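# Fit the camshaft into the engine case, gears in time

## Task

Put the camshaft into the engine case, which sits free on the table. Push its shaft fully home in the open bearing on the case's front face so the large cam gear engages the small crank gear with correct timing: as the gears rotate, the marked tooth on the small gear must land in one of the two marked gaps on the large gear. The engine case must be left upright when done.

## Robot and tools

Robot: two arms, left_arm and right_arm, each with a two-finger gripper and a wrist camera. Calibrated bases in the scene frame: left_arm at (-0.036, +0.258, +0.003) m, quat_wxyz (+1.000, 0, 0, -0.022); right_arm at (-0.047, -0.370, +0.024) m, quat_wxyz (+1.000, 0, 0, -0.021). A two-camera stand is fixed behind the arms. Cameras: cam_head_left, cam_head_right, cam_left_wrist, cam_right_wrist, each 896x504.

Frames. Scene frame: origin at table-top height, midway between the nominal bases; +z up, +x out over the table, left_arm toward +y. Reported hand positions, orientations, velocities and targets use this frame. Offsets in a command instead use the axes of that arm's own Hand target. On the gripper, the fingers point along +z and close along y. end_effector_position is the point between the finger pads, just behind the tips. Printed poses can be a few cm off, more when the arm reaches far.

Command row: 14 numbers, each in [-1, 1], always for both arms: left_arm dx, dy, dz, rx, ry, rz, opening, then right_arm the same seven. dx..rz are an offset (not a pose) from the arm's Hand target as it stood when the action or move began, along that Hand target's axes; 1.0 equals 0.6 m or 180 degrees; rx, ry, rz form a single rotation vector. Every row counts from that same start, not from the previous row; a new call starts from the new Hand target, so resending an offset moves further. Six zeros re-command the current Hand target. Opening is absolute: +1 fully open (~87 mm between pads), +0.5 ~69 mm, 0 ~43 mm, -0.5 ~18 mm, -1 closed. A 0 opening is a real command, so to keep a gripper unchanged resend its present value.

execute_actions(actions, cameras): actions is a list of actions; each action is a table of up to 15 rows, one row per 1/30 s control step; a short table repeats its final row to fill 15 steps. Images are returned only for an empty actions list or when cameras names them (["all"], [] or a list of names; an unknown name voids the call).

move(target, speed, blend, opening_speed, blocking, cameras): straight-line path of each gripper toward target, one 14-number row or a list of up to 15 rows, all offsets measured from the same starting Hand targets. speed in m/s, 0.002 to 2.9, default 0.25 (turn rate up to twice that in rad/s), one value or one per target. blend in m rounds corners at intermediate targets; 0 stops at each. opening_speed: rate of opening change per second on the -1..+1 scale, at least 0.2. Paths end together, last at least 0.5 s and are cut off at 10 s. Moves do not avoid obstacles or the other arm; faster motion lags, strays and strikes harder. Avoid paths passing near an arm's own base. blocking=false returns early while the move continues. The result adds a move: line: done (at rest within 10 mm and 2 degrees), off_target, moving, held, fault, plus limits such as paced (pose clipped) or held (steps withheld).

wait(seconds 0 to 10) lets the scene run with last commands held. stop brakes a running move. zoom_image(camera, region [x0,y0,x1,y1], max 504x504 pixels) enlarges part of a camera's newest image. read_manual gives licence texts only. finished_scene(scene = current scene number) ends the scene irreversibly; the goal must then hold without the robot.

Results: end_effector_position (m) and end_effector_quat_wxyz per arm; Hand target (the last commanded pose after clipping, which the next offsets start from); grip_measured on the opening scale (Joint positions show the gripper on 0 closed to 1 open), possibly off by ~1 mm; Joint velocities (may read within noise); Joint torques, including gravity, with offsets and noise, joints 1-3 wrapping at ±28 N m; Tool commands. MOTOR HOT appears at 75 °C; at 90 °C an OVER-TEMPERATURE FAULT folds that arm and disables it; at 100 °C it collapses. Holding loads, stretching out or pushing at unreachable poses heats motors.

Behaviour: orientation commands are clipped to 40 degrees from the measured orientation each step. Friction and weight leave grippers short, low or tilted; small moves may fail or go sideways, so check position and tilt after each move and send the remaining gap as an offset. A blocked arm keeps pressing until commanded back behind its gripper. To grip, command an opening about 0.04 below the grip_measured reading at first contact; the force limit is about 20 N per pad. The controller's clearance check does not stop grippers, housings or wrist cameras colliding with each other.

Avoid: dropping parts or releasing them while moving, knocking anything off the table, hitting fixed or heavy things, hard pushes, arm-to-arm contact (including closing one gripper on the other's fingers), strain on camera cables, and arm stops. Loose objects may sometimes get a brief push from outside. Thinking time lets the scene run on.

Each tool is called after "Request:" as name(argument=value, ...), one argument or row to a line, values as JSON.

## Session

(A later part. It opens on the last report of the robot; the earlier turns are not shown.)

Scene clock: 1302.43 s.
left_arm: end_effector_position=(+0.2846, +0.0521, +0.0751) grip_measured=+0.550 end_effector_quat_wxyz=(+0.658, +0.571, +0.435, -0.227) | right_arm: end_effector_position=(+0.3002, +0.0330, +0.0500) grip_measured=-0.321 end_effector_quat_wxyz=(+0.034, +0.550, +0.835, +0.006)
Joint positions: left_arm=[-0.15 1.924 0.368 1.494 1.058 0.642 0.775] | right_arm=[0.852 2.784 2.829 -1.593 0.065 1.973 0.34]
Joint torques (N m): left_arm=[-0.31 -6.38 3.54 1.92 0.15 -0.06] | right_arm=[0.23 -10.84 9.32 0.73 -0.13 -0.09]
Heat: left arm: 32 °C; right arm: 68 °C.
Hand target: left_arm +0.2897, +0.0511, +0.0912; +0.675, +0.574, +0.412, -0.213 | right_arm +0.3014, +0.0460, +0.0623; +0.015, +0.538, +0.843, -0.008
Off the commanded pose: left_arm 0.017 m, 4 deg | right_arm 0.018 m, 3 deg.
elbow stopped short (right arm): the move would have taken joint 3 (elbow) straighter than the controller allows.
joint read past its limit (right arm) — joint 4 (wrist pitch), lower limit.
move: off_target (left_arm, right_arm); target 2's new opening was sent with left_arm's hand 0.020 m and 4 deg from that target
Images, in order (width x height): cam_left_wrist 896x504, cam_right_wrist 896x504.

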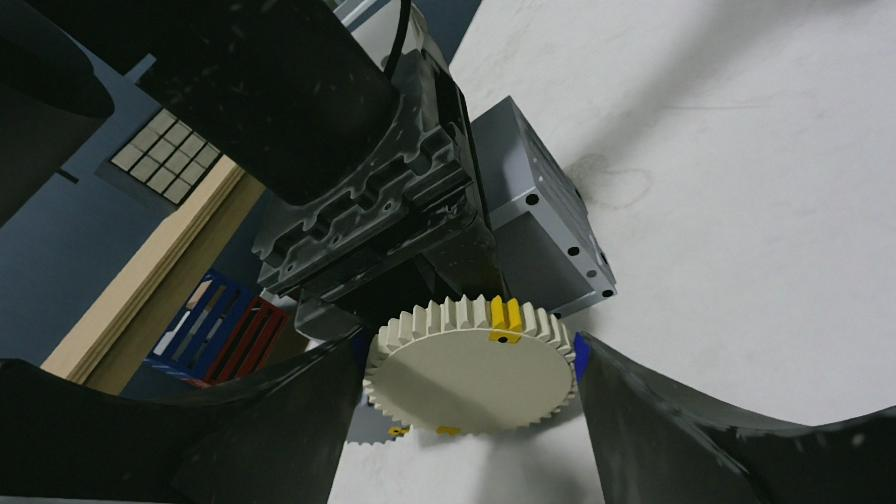

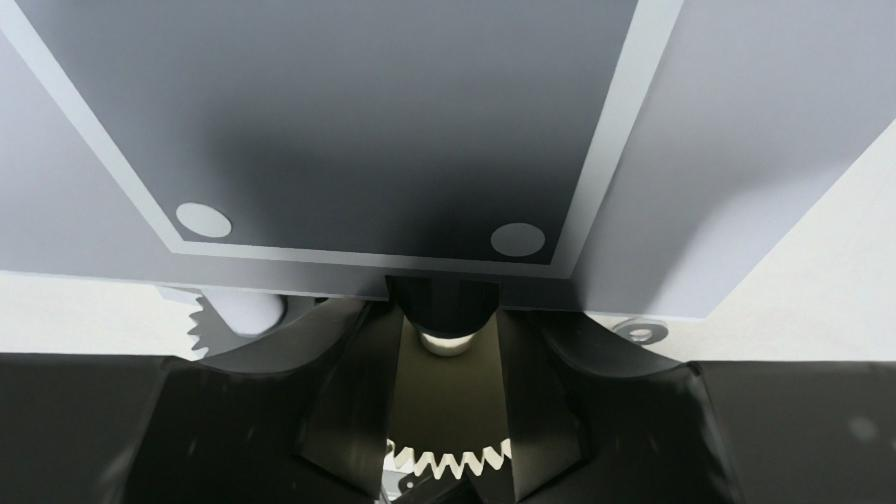

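Request:
move(
  target=[0,0,-0.05,0,0,0,0.3,0,0,0,0,0,0,-1],
  speed=0.05,
  cameras=["cam_left_wrist","cam_right_wrist"],
)

Scene clock: 1307.93 s.
left_arm: end_effector_position=(+0.2783, +0.0755, +0.0755) grip_measured=+0.550 end_effector_quat_wxyz=(+0.656, +0.569, +0.437, -0.234) | right_arm: end_effector_position=(+0.3002, +0.0330, +0.0500) grip_measured=-0.321 end_effector_quat_wxyz=(+0.034, +0.550, +0.835, +0.006)
Joint positions: left_arm=[-0.055 1.901 0.334 1.494 1.157 0.641 0.775] | right_arm=[0.852 2.784 2.829 -1.593 0.064 1.973 0.34]
Joint torques (N m): left_arm=[0.81 -6.42 1.92 2.06 0.24 0.01] | right_arm=[0.14 -10.86 9.36 0.71 -0.12 -0.1]
Heat: left arm: 32 °C; right arm: 68 °C.
Hand target: left_arm +0.2804, +0.0797, +0.0911; +0.675, +0.574, +0.412, -0.213 | right_arm +0.3014, +0.0460, +0.0623; +0.015, +0.538, +0.843, -0.008
Off the commanded pose: left_arm 0.016 m, 4 deg | right_arm 0.018 m, 3 deg.
elbow stopped short (right arm): the move would have taken joint 3 (elbow) straighter than the controller allows.
joint read past its limit (right arm) — joint 4 (wrist pitch), lower limit.
move: off_target (left_arm, right_arm)
Images, in order (width x height): cam_left_wrist 896x504, cam_right_wrist 896x504.

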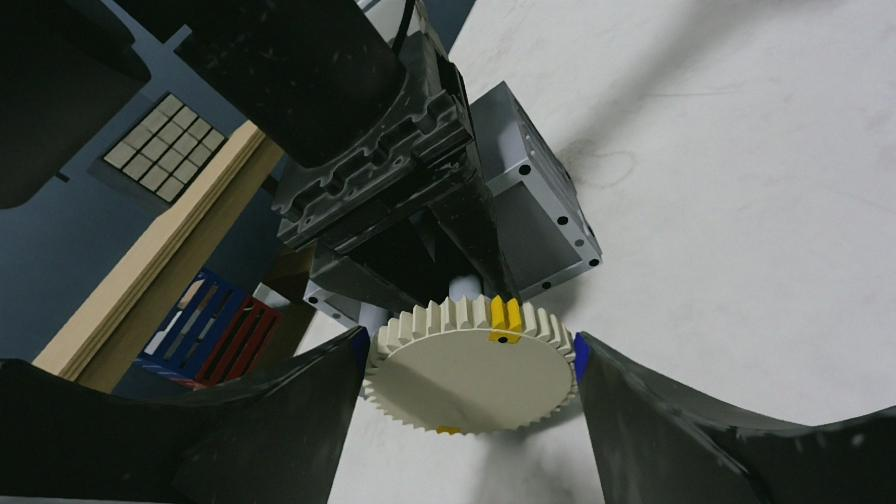

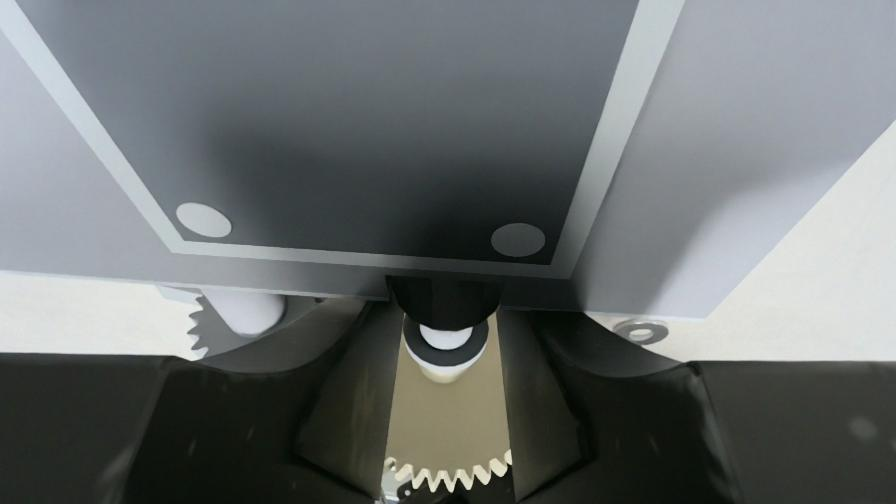

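Request:
move(
  target=[0,0,0,0,0,0.0455,0.3,0,0,0,0,0,0,-1],
  speed=0.1,
  cameras=["cam_left_wrist","cam_right_wrist"],
)

Request:
zoom_image(
  camera="cam_left_wrist",
  region=[310, 260, 640, 450],
)

Scene clock: 1314.87 s.
left_arm: end_effector_position=(+0.2763, +0.0773, +0.0742) grip_measured=+0.550 end_effector_quat_wxyz=(+0.666, +0.597, +0.404, -0.194) | right_arm: end_effector_position=(+0.3000, +0.0333, +0.0500) grip_measured=-0.321 end_effector_quat_wxyz=(+0.033, +0.550, +0.835, +0.006)
Joint positions: left_arm=[-0.055 1.901 0.313 1.494 1.159 0.779 0.775] | right_arm=[0.852 2.784 2.829 -1.592 0.062 1.973 0.34]
Joint torques (N m): left_arm=[0.25 -5.86 2.14 2.18 0.17 0.12] | right_arm=[0.14 -10.81 9.37 0.71 -0.12 -0.09]
Heat: left arm: 32 °C; right arm: 68 °C.
Hand target: left_arm +0.2804, +0.0797, +0.0911; +0.688, +0.602, +0.370, -0.164 | right_arm +0.3013, +0.0459, +0.0623; +0.015, +0.538, +0.843, -0.008
Off the commanded pose: left_arm 0.018 m, 6 deg | right_arm 0.018 m, 3 deg.
elbow stopped short (right arm): the move would have taken joint 3 (elbow) straighter than the controller allows.
joint read past its limit (right arm) — joint 4 (wrist pitch), lower limit.
joint sent to its limit (left arm) — joint 4 (wrist pitch), upper limit. The joint targets still meet the commanded pose.
move: off_target (left_arm, right_arm)
Images, in order (width x height): cam_left_wrist 896x504, cam_right_wrist 896x504.

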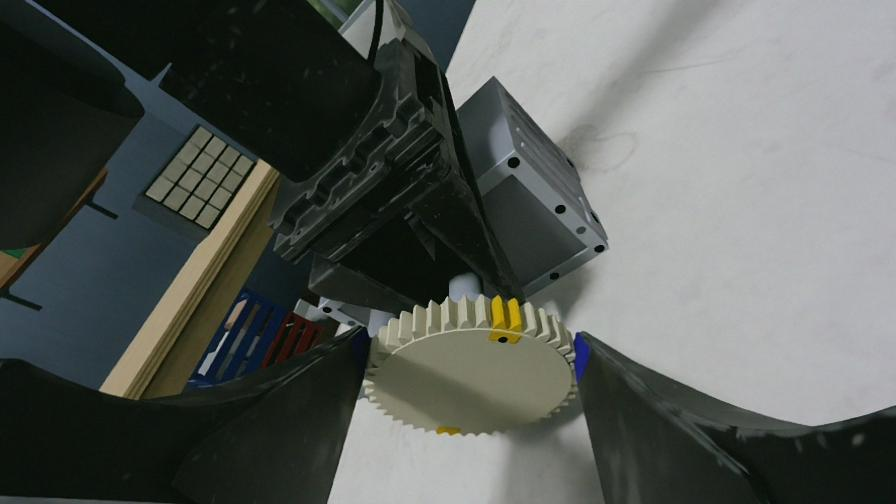

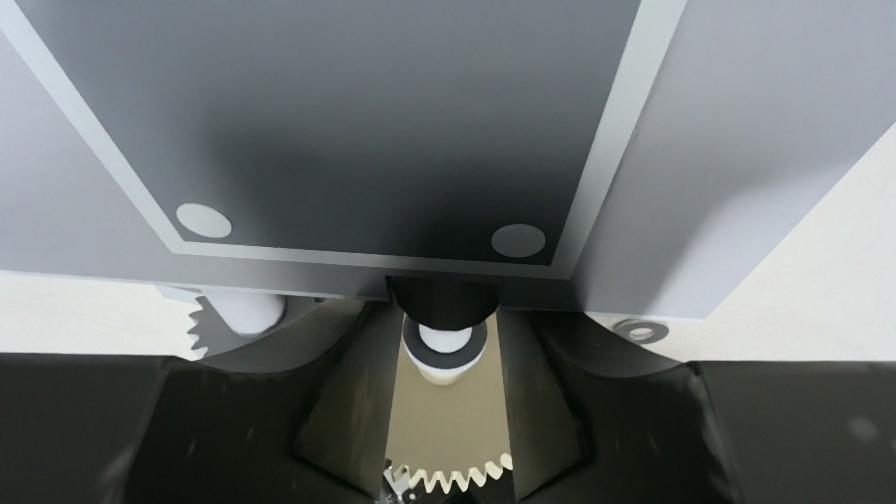

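Scaled by 1.527 from the camera's 896x504 image, which has a finer 1280x720 frame.

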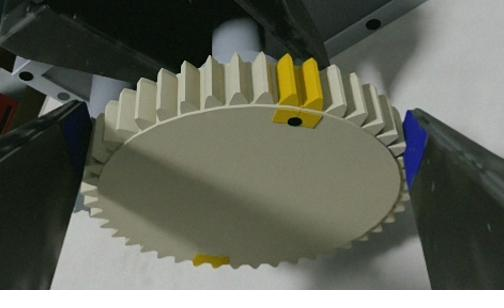

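Request:
move(
  target=[0,0,0.058,0,0,0.004,0.3,0,0,0,0,0,0,-1],
  speed=0.05,
  cameras=["cam_left_wrist","cam_right_wrist"],
)

Request:
zoom_image(
  camera="cam_left_wrist",
  region=[310, 300, 510, 450],
)

Scene clock: 1320.97 s.
left_arm: end_effector_position=(+0.2812, +0.0554, +0.0742) grip_measured=+0.550 end_effector_quat_wxyz=(+0.667, +0.599, +0.404, -0.184) | right_arm: end_effector_position=(+0.3005, +0.0320, +0.0499) grip_measured=-0.321 end_effector_quat_wxyz=(+0.033, +0.549, +0.835, +0.005)
Joint positions: left_arm=[-0.151 1.911 0.336 1.489 1.051 0.783 0.775] | right_arm=[0.85 2.784 2.829 -1.595 0.064 1.97 0.34]
Joint torques (N m): left_arm=[-2.24 -4.08 5.16 2.22 -0.02 0.09] | right_arm=[0.25 -10.78 9.28 0.74 -0.11 -0.05]
Heat: left arm: 33 °C; right arm: 68 °C.
Hand target: left_arm +0.2913, +0.0466, +0.0913; +0.689, +0.604, +0.366, -0.160 | right_arm +0.3014, +0.0459, +0.0623; +0.015, +0.539, +0.842, -0.008
Off the commanded pose: left_arm 0.022 m, 6 deg | right_arm 0.019 m, 3 deg.
elbow stopped short (right arm): the move would have taken joint 3 (elbow) straighter than the controller allows.
joint read past its limit (right arm) — joint 4 (wrist pitch), lower limit.
move: off_target (left_arm, right_arm)
Images, in order (width x height): cam_left_wrist 896x504, cam_right_wrist 896x504.

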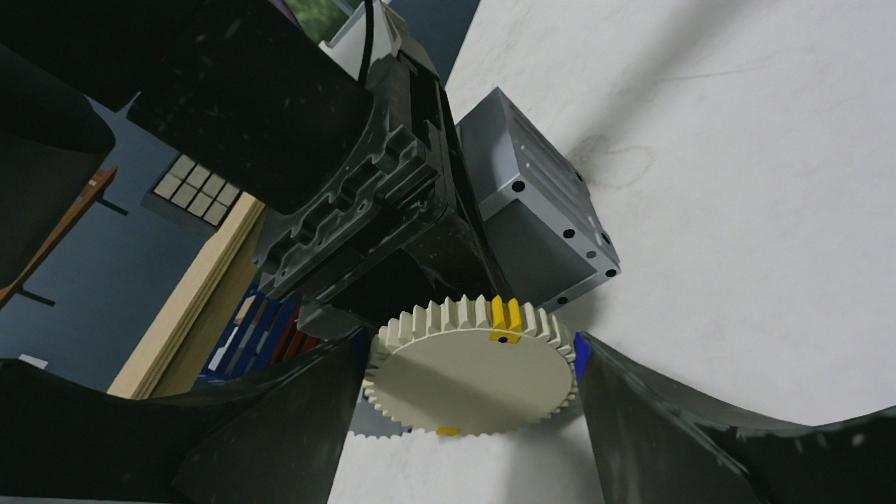

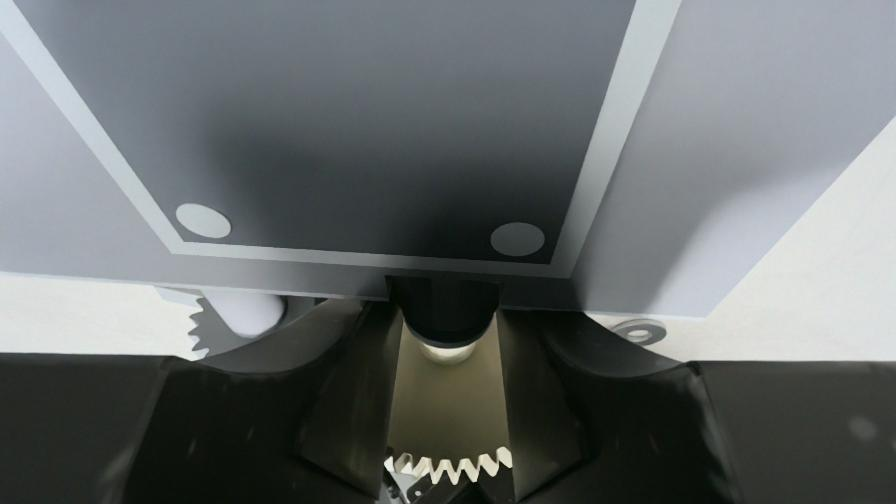

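Scaled by 2.520 from the camera's 896x504 image, which has a finer 1280x720 frame.

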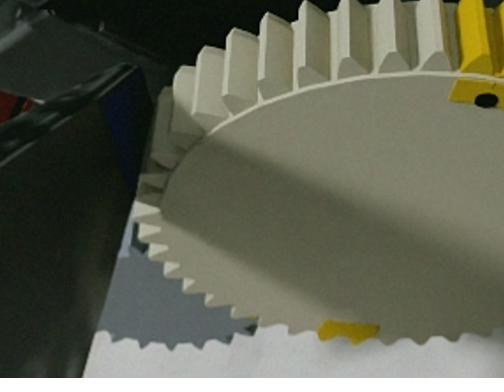

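Request:
move(
  target=[0,0,0.02,0,0,0,0.3,0,0,0,0,0,0,-1],
  speed=0.04,
  cameras=["cam_left_wrist","cam_right_wrist"],
)

Request:
zoom_image(
  camera="cam_right_wrist",
  region=[350, 260, 550, 420],
)

Scene clock: 1326.10 s.
left_arm: end_effector_position=(+0.2855, +0.0465, +0.0741) grip_measured=+0.550 end_effector_quat_wxyz=(+0.668, +0.599, +0.403, -0.179) | right_arm: end_effector_position=(+0.3050, +0.0242, +0.0494) grip_measured=-0.321 end_effector_quat_wxyz=(+0.044, +0.548, +0.835, -0.002)
Joint positions: left_arm=[-0.186 1.925 0.356 1.488 1.009 0.784 0.775] | right_arm=[0.84 2.784 2.83 -1.605 0.086 1.96 0.34]
Joint torques (N m): left_arm=[-2.56 -4.26 5.65 2.15 -0.02 0.06] | right_arm=[0.98 -10.8 9.2 0.81 -0.32 0.04]
Heat: left arm: 33 °C; right arm: 68 °C.
Hand target: left_arm +0.2950, +0.0352, +0.0912; +0.689, +0.605, +0.366, -0.160 | right_arm +0.3014, +0.0459, +0.0623; +0.015, +0.538, +0.843, -0.008
Off the commanded pose: left_arm 0.023 m, 5 deg | right_arm 0.025 m, 4 deg.
elbow stopped short (right arm): the move would have taken joint 3 (elbow) straighter than the controller allows.
joint read past its limit (right arm) — joint 4 (wrist pitch), lower limit.
move: off_target (left_arm, right_arm)
Images, in order (width x height): cam_left_wrist 896x504, cam_right_wrist 896x504.

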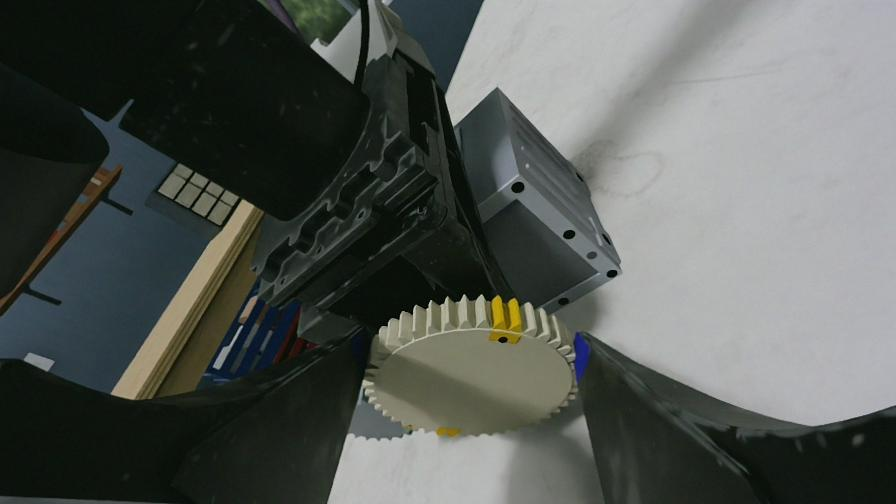

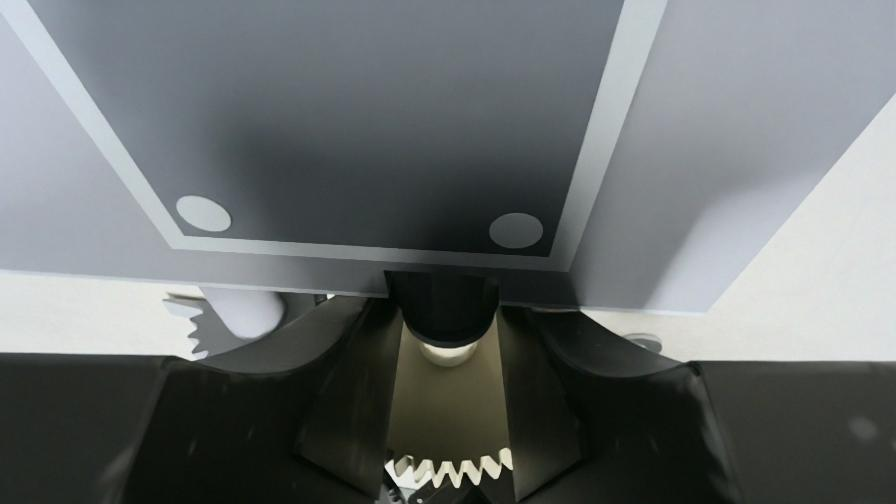

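Scaled by 2.520 from the camera's 896x504 image, which has a finer 1280x720 frame.

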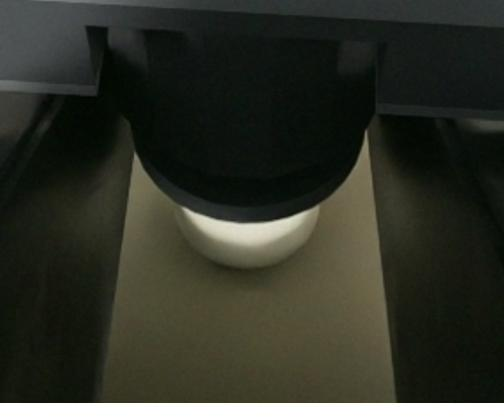

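Request:
move(
  target=[
    [0,0,0.005,0,0,-0.014,0.3,0,0,0,0,0,0,-1],
    [0,0,0.008,0,0,0.014,0.3,0,0,0,0,0,0,-1],
    [0,0,0.008,0,0,0,0.3,0,0,0,0,0,0,-1],
  ],
  speed=0.08,
  cameras=["cam_left_wrist","cam_right_wrist"],
)

Request:
zoom_image(
  camera="cam_right_wrist",
  region=[350, 260, 550, 420],
)

Scene clock: 1337.03 s.
left_arm: end_effector_position=(+0.2884, +0.0409, +0.0733) grip_measured=+0.550 end_effector_quat_wxyz=(+0.668, +0.601, +0.402, -0.175) | right_arm: end_effector_position=(+0.3066, +0.0216, +0.0492) grip_measured=-0.321 end_effector_quat_wxyz=(+0.047, +0.549, +0.835, -0.004)
Joint positions: left_arm=[-0.208 1.932 0.371 1.476 0.985 0.795 0.775] | right_arm=[0.837 2.784 2.83 -1.608 0.093 1.958 0.34]
Joint torques (N m): left_arm=[-2.14 -4.45 5.39 2.22 0.08 -0.03] | right_arm=[1.22 -10.84 9.21 0.86 -0.35 0.05]
Heat: left arm: 33 °C; right arm: 68 °C.
Hand target: left_arm +0.2965, +0.0306, +0.0912; +0.689, +0.604, +0.366, -0.160 | right_arm +0.3015, +0.0459, +0.0623; +0.015, +0.538, +0.842, -0.008
Off the commanded pose: left_arm 0.022 m, 5 deg | right_arm 0.028 m, 4 deg.
elbow stopped short (right arm): the move would have taken joint 3 (elbow) straighter than the controller allows.
joint read past its limit (right arm) — joint 4 (wrist pitch), lower limit.
joint sent to its limit (right arm) — joint 4 (wrist pitch), lower limit. The joint targets are off in orientation, not in position.
move: off_target (left_arm, right_arm)
Images, in order (width x height): cam_left_wrist 896x504, cam_right_wrist 896x504.

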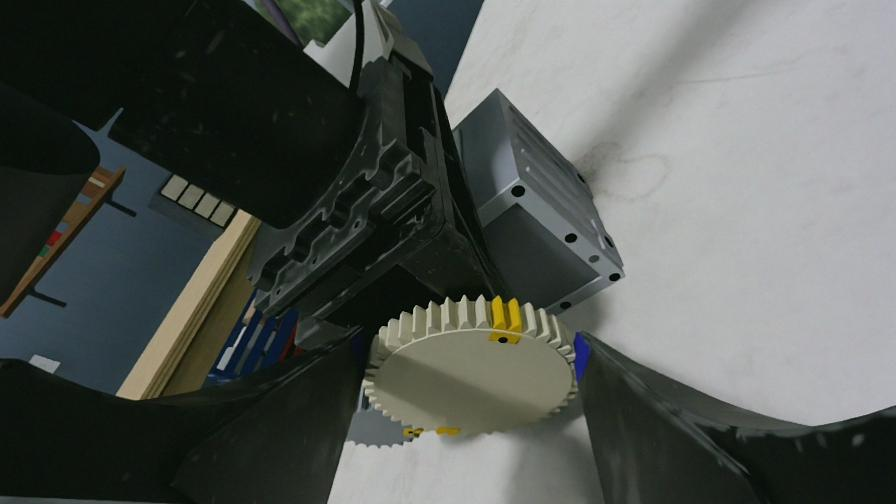

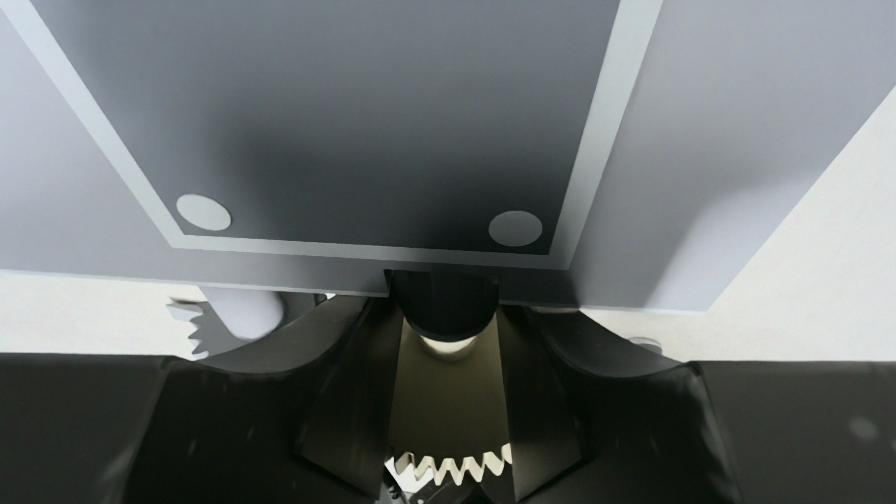

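Scaled by 2.520 from the camera's 896x504 image, which has a finer 1280x720 frame.

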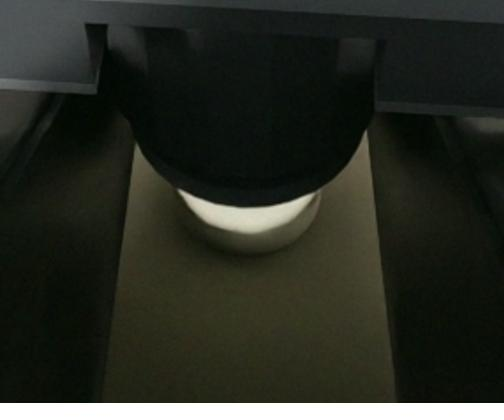

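Request:
move(
  target=[
    [0,0,0.006,0,0,-0.014,0.3,0,0,0,0,0,0,-1],
    [0,0,0.008,0,0,0.016,0.3,0,0,0,0,0,0,-1],
    [0,0,0.008,0,0,0,0.3,0,0,0,0,0,0,-1],
  ],
  speed=0.08,
  cameras=["cam_left_wrist","cam_right_wrist"],
)

Request:
zoom_image(
  camera="cam_right_wrist",
  region=[350, 260, 550, 420],
)

Request:
zoom_image(
  camera="cam_left_wrist",
  region=[330, 370, 490, 470],
)

Scene clock: 1346.30 s.
left_arm: end_effector_position=(+0.2897, +0.0391, +0.0731) grip_measured=+0.550 end_effector_quat_wxyz=(+0.668, +0.601, +0.402, -0.173) | right_arm: end_effector_position=(+0.3080, +0.0204, +0.0493) grip_measured=-0.321 end_effector_quat_wxyz=(+0.045, +0.551, +0.834, -0.004)
Joint positions: left_arm=[-0.216 1.934 0.376 1.475 0.973 0.798 0.775] | right_arm=[0.832 2.784 2.83 -1.608 0.09 1.958 0.34]
Joint torques (N m): left_arm=[-2.7 -4.37 5.89 2.19 0.05 -0.06] | right_arm=[1.59 -10.85 9.06 0.84 -0.34 0.03]
Heat: left arm: 32 °C; right arm: 68 °C.
Hand target: left_arm +0.2980, +0.0260, +0.0913; +0.689, +0.605, +0.366, -0.160 | right_arm +0.3015, +0.0458, +0.0623; +0.015, +0.539, +0.842, -0.008
Off the commanded pose: left_arm 0.024 m, 5 deg | right_arm 0.029 m, 4 deg.
elbow stopped short (right arm): the move would have taken joint 3 (elbow) straighter than the controller allows.
joint read past its limit (right arm) — joint 4 (wrist pitch), lower limit.
joint sent to its limit (right arm) — joint 4 (wrist pitch), lower limit. The joint targets are off in orientation, not in position.
move: off_target (left_arm, right_arm)
Images, in order (width x height): cam_left_wrist 896x504, cam_right_wrist 896x504.

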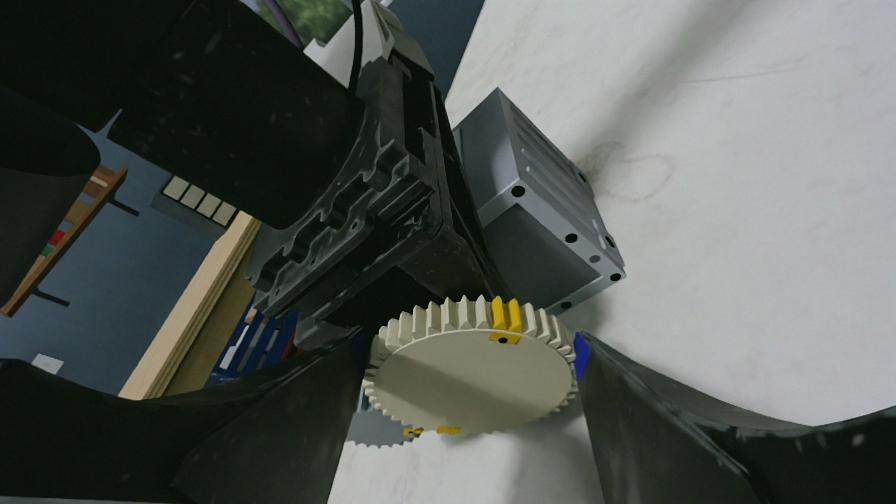

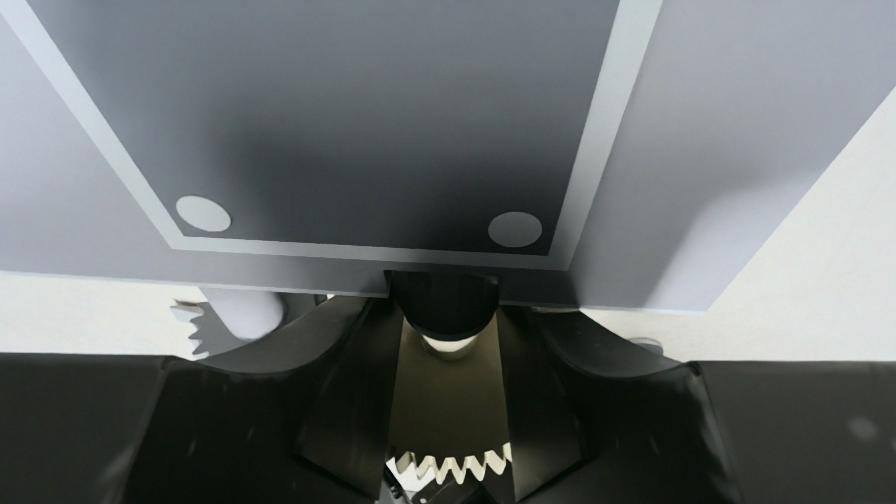

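Scaled by 2.520 from the camera's 896x504 image, which has a finer 1280x720 frame.

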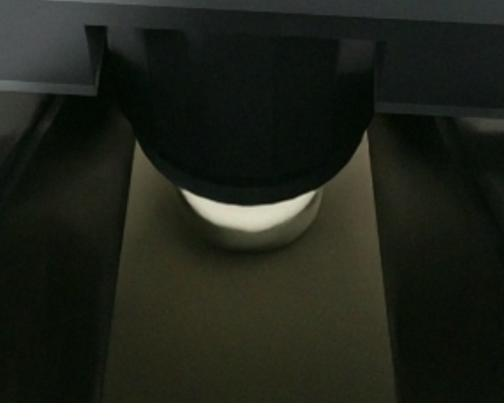

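Scaled by 3.150 from the camera's 896x504 image, which has a finer 1280x720 frame.

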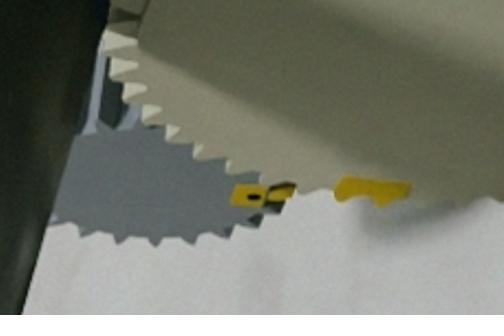

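Request:
move(
  target=[
    [0,0,-0.02,0,0,0,0.3,0,0,0,0,0,0,-1],
    [0,0,-0.02,0,0,0,1,0,0,0,0,0,0,-1],
    [0,0,-0.16,0,0,0,1,0,0,0,0,0,0,-1],
  ],
  speed=0.08,
  cameras=["cam_left_wrist","cam_right_wrist"],
)

Request:
zoom_image(
  camera="cam_left_wrist",
  region=[370, 170, 620, 330],
)

Scene clock: 1354.23 s.
left_arm: end_effector_position=(+0.2676, +0.1161, +0.0763) grip_measured=+0.982 end_effector_quat_wxyz=(+0.672, +0.596, +0.399, -0.183) | right_arm: end_effector_position=(+0.3080, +0.0203, +0.0493) grip_measured=-0.321 end_effector_quat_wxyz=(+0.045, +0.550, +0.834, -0.004)
Joint positions: left_arm=[0.109 1.872 0.265 1.494 1.311 0.825 0.991] | right_arm=[0.832 2.784 2.83 -1.608 0.089 1.957 0.34]
Joint torques (N m): left_arm=[0.13 -5.65 1.74 2.09 0.3 0.02] | right_arm=[1.58 -10.84 9.09 0.83 -0.33 0.05]
Heat: left arm: 32 °C; right arm: 68 °C.
Hand target: left_arm +0.2681, +0.1173, +0.0912; +0.689, +0.605, +0.366, -0.160 | right_arm +0.3015, +0.0458, +0.0623; +0.015, +0.539, +0.842, -0.008
Off the commanded pose: left_arm 0.015 m, 5 deg | right_arm 0.029 m, 4 deg.
joint read past its limit (right arm) — joint 4 (wrist pitch), lower limit.
joint sent to its limit (left arm) — joint 4 (wrist pitch), upper limit. The joint targets still meet the commanded pose.
joint sent to its limit (right arm) — joint 4 (wrist pitch), lower limit. The joint targets are off in orientation, not in position.
move: off_target (left_arm, right_arm); target 2's new opening was sent with left_arm's hand 0.019 m and 5 deg from that target
Images, in order (width x height): cam_left_wrist 896x504, cam_right_wrist 896x504.

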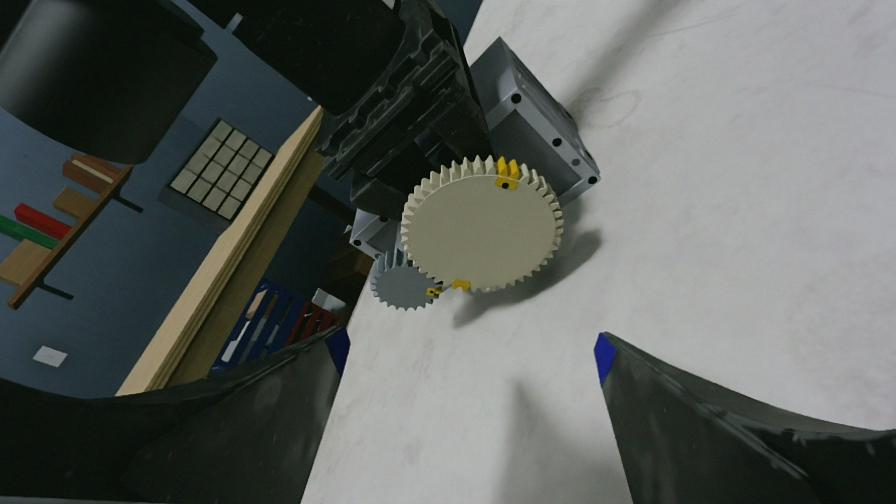

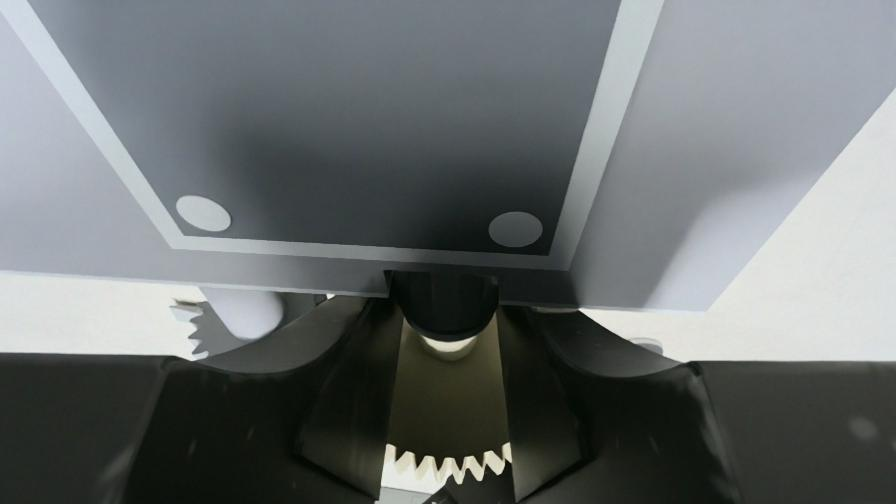

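Scaled by 2.016 from the camera's 896x504 image, which has a finer 1280x720 frame.

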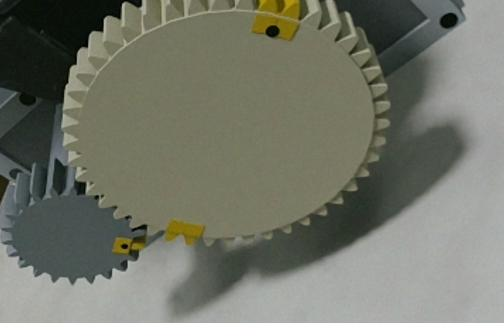

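Request:
zoom_image(
  camera="cam_left_wrist",
  region=[395, 235, 485, 315],
)

Scaled by 5.600 from the camera's 896x504 image, which has a finer 1280x720 frame.

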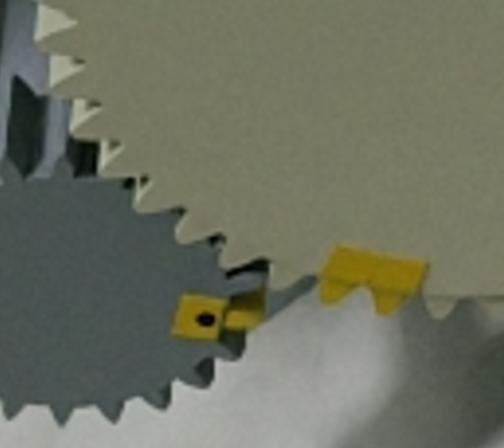

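Request:
move(
  target=[-0.03,0.045,0.035,0,0,-0.12,-1,0,0,0,0,0,0,-1],
  speed=0.15,
  cameras=["cam_left_wrist"],
)

Request:
zoom_image(
  camera="cam_left_wrist",
  region=[400, 180, 560, 320],
)

Scene clock: 1378.50 s.
left_arm: end_effector_position=(+0.2760, +0.1010, +0.1145) grip_measured=-1.000 end_effector_quat_wxyz=(+0.642, +0.523, +0.478, -0.293) | right_arm: end_effector_position=(+0.3080, +0.0203, +0.0493) grip_measured=-0.321 end_effector_quat_wxyz=(+0.045, +0.550, +0.834, -0.004)
Joint positions: left_arm=[0.062 1.692 0.363 1.314 1.277 0.416 0] | right_arm=[0.832 2.784 2.83 -1.608 0.089 1.957 0.34]
Joint torques (N m): left_arm=[-1.05 -5.52 4.77 1.36 -0.06 -0.08] | right_arm=[1.65 -10.78 9.07 0.85 -0.35 0.06]
Heat: left arm: 33 °C; right arm: 69 °C.
Hand target: left_arm +0.2803, +0.0993, +0.1231; +0.647, +0.525, +0.473, -0.286 | right_arm +0.3015, +0.0458, +0.0623; +0.015, +0.539, +0.842, -0.008
Off the commanded pose: left_arm 0.010 m, 1 deg | right_arm 0.029 m, 4 deg.
joint read past its limit (right arm) — joint 4 (wrist pitch), lower limit.
joint sent to its limit (right arm) — joint 4 (wrist pitch), lower limit. The joint targets are off in orientation, not in position.
move: off_target (right_arm)
Images, in order (width x height): cam_left_wrist 896x504.

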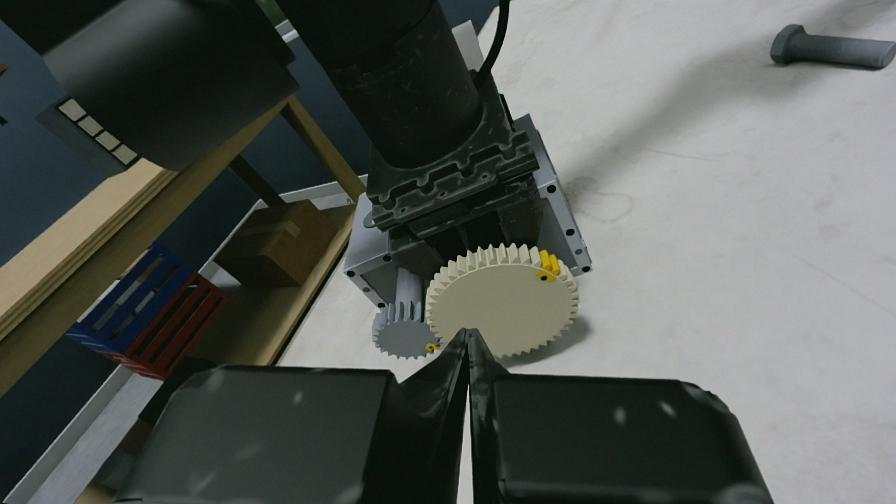

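Scaled by 3.150 from the camera's 896x504 image, which has a finer 1280x720 frame.

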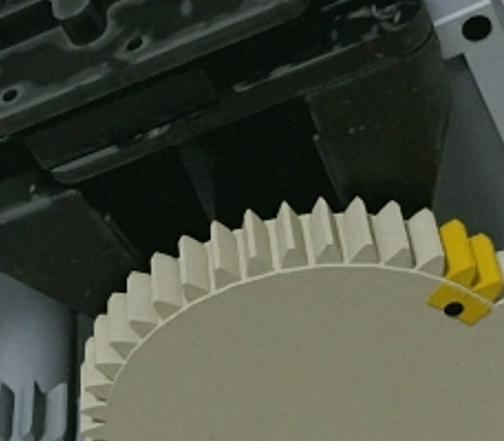

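Request:
move(
  target=[0.055,0.02,-0.01,0,0,0,-1,0,0,0,0,0,0,-1],
  speed=0.15,
  cameras=["cam_left_wrist"],
)

Request:
zoom_image(
  camera="cam_left_wrist",
  region=[380, 200, 500, 310],
)

Scene clock: 1384.50 s.
left_arm: end_effector_position=(+0.2976, +0.1107, +0.0946) grip_measured=-1.000 end_effector_quat_wxyz=(+0.641, +0.522, +0.482, -0.291) | right_arm: end_effector_position=(+0.3080, +0.0203, +0.0493) grip_measured=-0.321 end_effector_quat_wxyz=(+0.045, +0.550, +0.834, -0.004)
Joint positions: left_arm=[0.096 1.851 0.434 1.384 1.303 0.43 0] | right_arm=[0.832 2.784 2.83 -1.608 0.089 1.957 0.34]
Joint torques (N m): left_arm=[0.12 -3.79 4.23 1.71 0.19 -0.08] | right_arm=[1.59 -10.86 9.07 0.84 -0.34 0.07]
Heat: left arm: 32 °C; right arm: 69 °C.
Hand target: left_arm +0.3017, +0.1124, +0.0979; +0.647, +0.525, +0.473, -0.286 | right_arm +0.3015, +0.0458, +0.0623; +0.015, +0.539, +0.842, -0.008
Off the commanded pose: left_arm 0.006 m, 1 deg | right_arm 0.029 m, 4 deg.
joint read past its limit (right arm) — joint 4 (wrist pitch), lower limit.
joint sent to its limit (right arm) — joint 4 (wrist pitch), lower limit. The joint targets are off in orientation, not in position.
move: off_target (right_arm)
Images, in order (width x height): cam_left_wrist 896x504.

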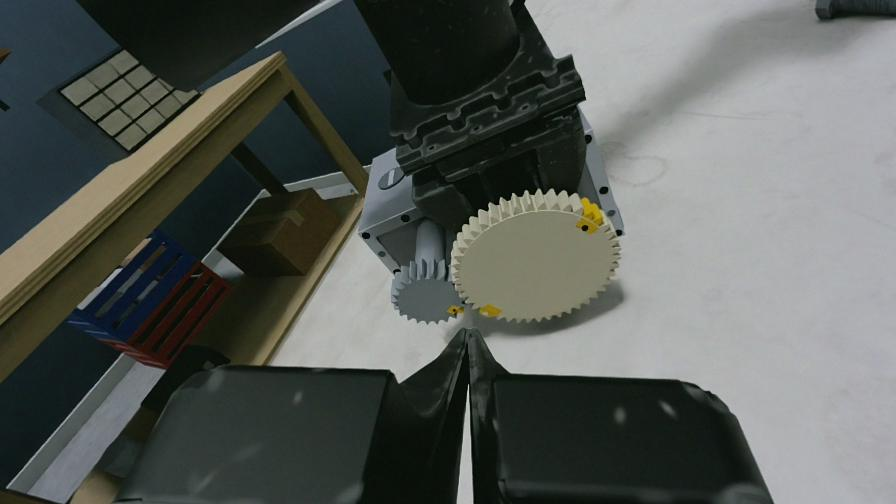

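Scaled by 4.200 from the camera's 896x504 image, which has a finer 1280x720 frame.

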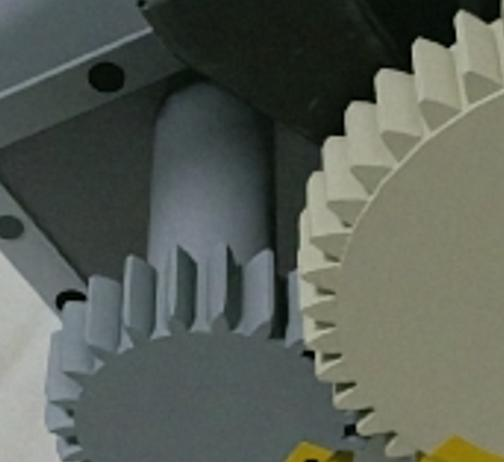

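Request:
zoom_image(
  camera="cam_left_wrist",
  region=[430, 270, 510, 330],
)

Scaled by 6.300 from the camera's 896x504 image, which has a finer 1280x720 frame.

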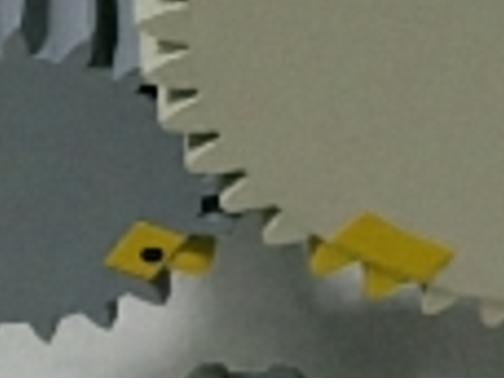

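Request:
move(
  target=[0.01,0.11,0.07,0,0,0,-1,0,0,0,0,0,0,-1],
  speed=0.15,
  cameras=["cam_left_wrist"],
)

Scene clock: 1416.07 s.
left_arm: end_effector_position=(+0.3693, +0.0941, +0.1192) grip_measured=-1.000 end_effector_quat_wxyz=(+0.646, +0.525, +0.473, -0.290) | right_arm: end_effector_position=(+0.3080, +0.0203, +0.0493) grip_measured=-0.321 end_effector_quat_wxyz=(+0.045, +0.550, +0.834, -0.004)
Joint positions: left_arm=[0.037 1.942 0.747 1.203 1.252 0.408 0] | right_arm=[0.832 2.784 2.83 -1.608 0.089 1.957 0.34]
Joint torques (N m): left_arm=[-0.98 -5.44 5.45 1.37 -0.07 0.04] | right_arm=[1.62 -10.85 9.16 0.82 -0.32 0.07]
Heat: left arm: 30 °C; right arm: 69 °C.
Hand target: left_arm +0.3743, +0.0921, +0.1193; +0.647, +0.525, +0.473, -0.286 | right_arm +0.3015, +0.0458, +0.0623; +0.015, +0.539, +0.842, -0.008
Off the commanded pose: left_arm 0.005 m, 0 deg | right_arm 0.029 m, 4 deg.
joint read past its limit (right arm) — joint 4 (wrist pitch), lower limit.
joint sent to its limit (right arm) — joint 4 (wrist pitch), lower limit. The joint targets are off in orientation, not in position.
move: off_target (right_arm)
Images, in order (width x height): cam_left_wrist 896x504.

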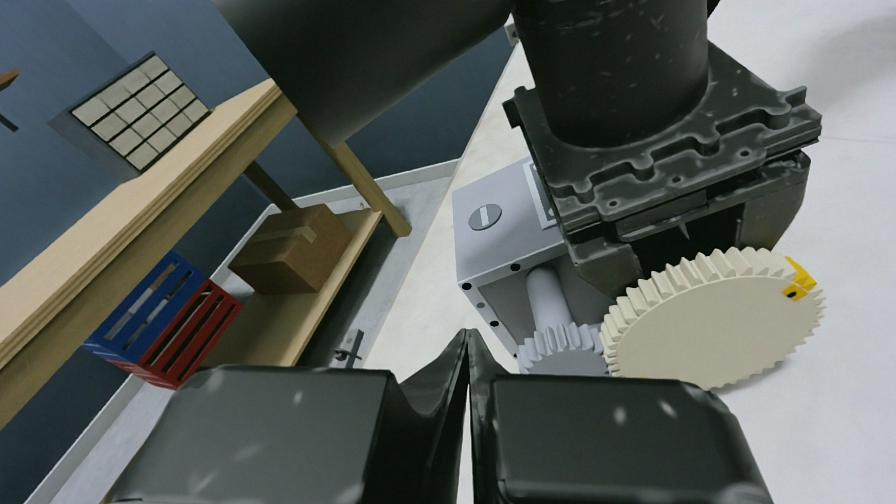

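Request:
move(
  target=[0.055,0.01,-0.02,0,0,0,-1,0,0,0,0,0,0,-1],
  speed=0.15,
  cameras=["cam_left_wrist"],
)

Request:
zoom_image(
  camera="cam_left_wrist",
  region=[520, 260, 680, 380],
)

Scene clock: 1420.57 s.
left_arm: end_effector_position=(+0.3845, +0.1079, +0.0894) grip_measured=-1.000 end_effector_quat_wxyz=(+0.641, +0.520, +0.484, -0.292) | right_arm: end_effector_position=(+0.3080, +0.0203, +0.0493) grip_measured=-0.321 end_effector_quat_wxyz=(+0.045, +0.550, +0.834, -0.004)
Joint positions: left_arm=[0.075 2.071 0.799 1.242 1.279 0.422 0] | right_arm=[0.832 2.784 2.83 -1.608 0.089 1.957 0.34]
Joint torques (N m): left_arm=[-0.05 -5.57 5.05 1.74 0.19 -0.02] | right_arm=[1.61 -10.74 9.14 0.87 -0.32 0.07]
Heat: left arm: 30 °C; right arm: 69 °C.
Hand target: left_arm +0.3886, +0.1095, +0.0917; +0.647, +0.525, +0.473, -0.286 | right_arm +0.3015, +0.0458, +0.0623; +0.015, +0.539, +0.842, -0.008
Off the commanded pose: left_arm 0.005 m, 2 deg | right_arm 0.029 m, 4 deg.
joint read past its limit (right arm) — joint 4 (wrist pitch), lower limit.
joint sent to its limit (right arm) — joint 4 (wrist pitch), lower limit. The joint targets are off in orientation, not in position.
move: off_target (right_arm)
Images, in order (width x height): cam_left_wrist 896x504.

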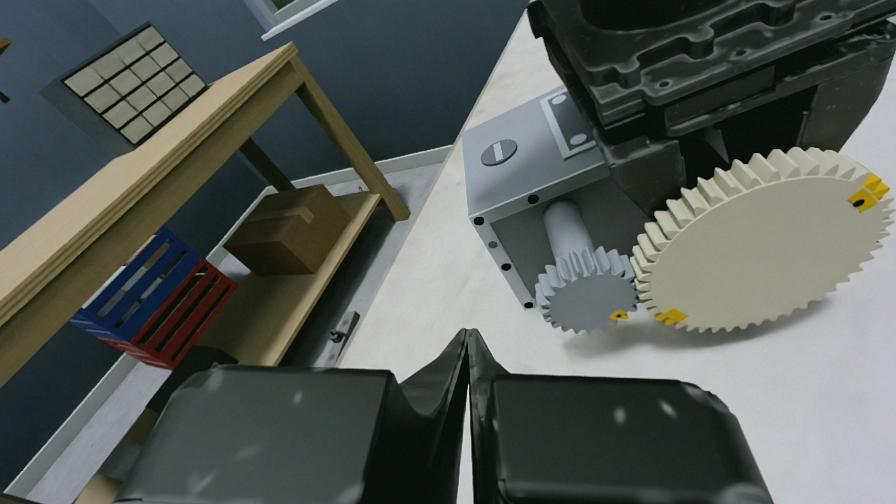

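Scaled by 3.150 from the camera's 896x504 image, which has a finer 1280x720 frame.

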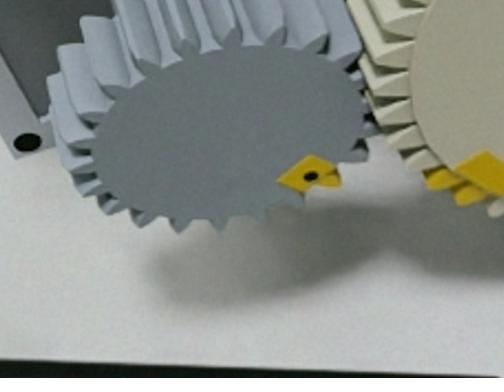

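Excellent view.

Request:
zoom_image(
  camera="cam_left_wrist",
  region=[600, 265, 690, 335],
)

Request:
zoom_image(
  camera="cam_left_wrist",
  region=[605, 285, 665, 335],
)

Scaled by 5.600 from the camera's 896x504 image, which has a finer 1280x720 frame.

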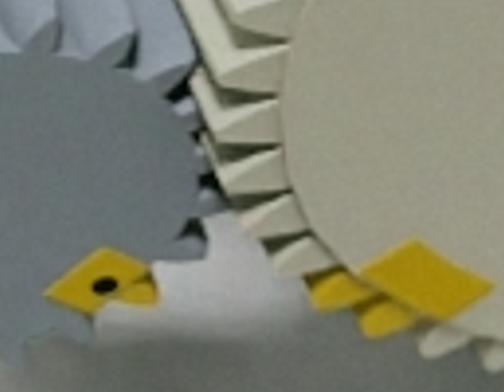

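Scaled by 8.400 from the camera's 896x504 image, which has a finer 1280x720 frame.

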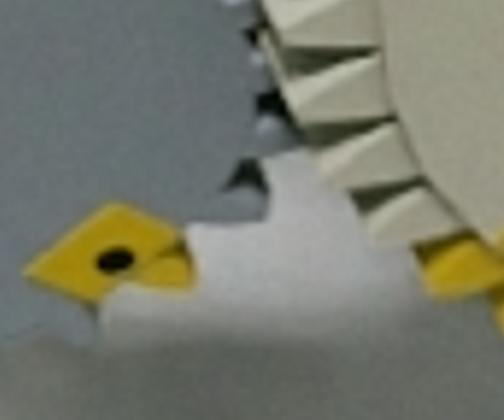

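Request:
zoom_image(
  camera="cam_left_wrist",
  region=[610, 240, 660, 285],
)

Request:
zoom_image(
  camera="cam_left_wrist",
  region=[610, 265, 660, 310],
)

Request:
zoom_image(
  camera="cam_left_wrist",
  region=[510, 140, 896, 345],
)

Scaled by 10.080 from the camera's 896x504 image, which has a finer 1280x720 frame.

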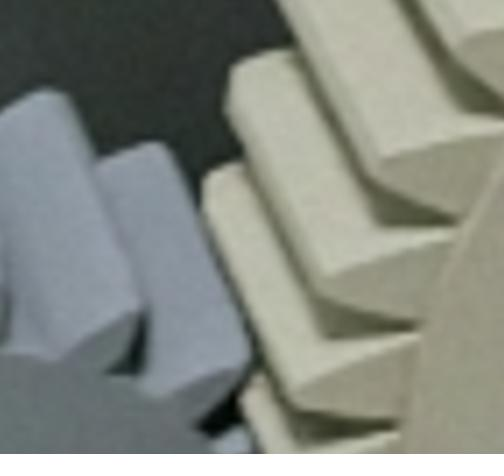

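Scaled by 10.080 from the camera's 896x504 image, which has a finer 1280x720 frame.

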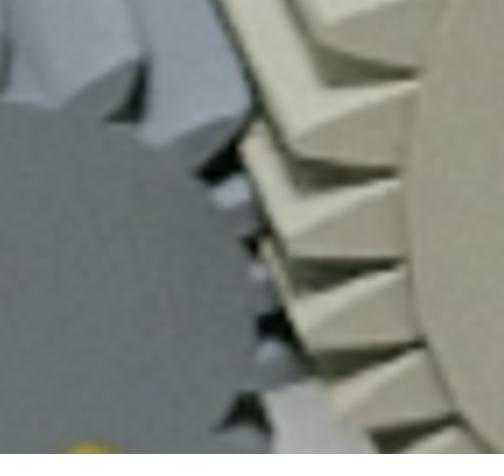

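Scaled by 1.306 from the camera's 896x504 image, which has a finer 1280x720 frame.

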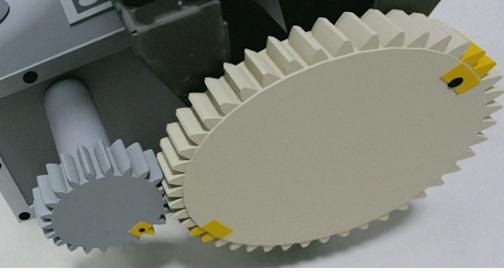

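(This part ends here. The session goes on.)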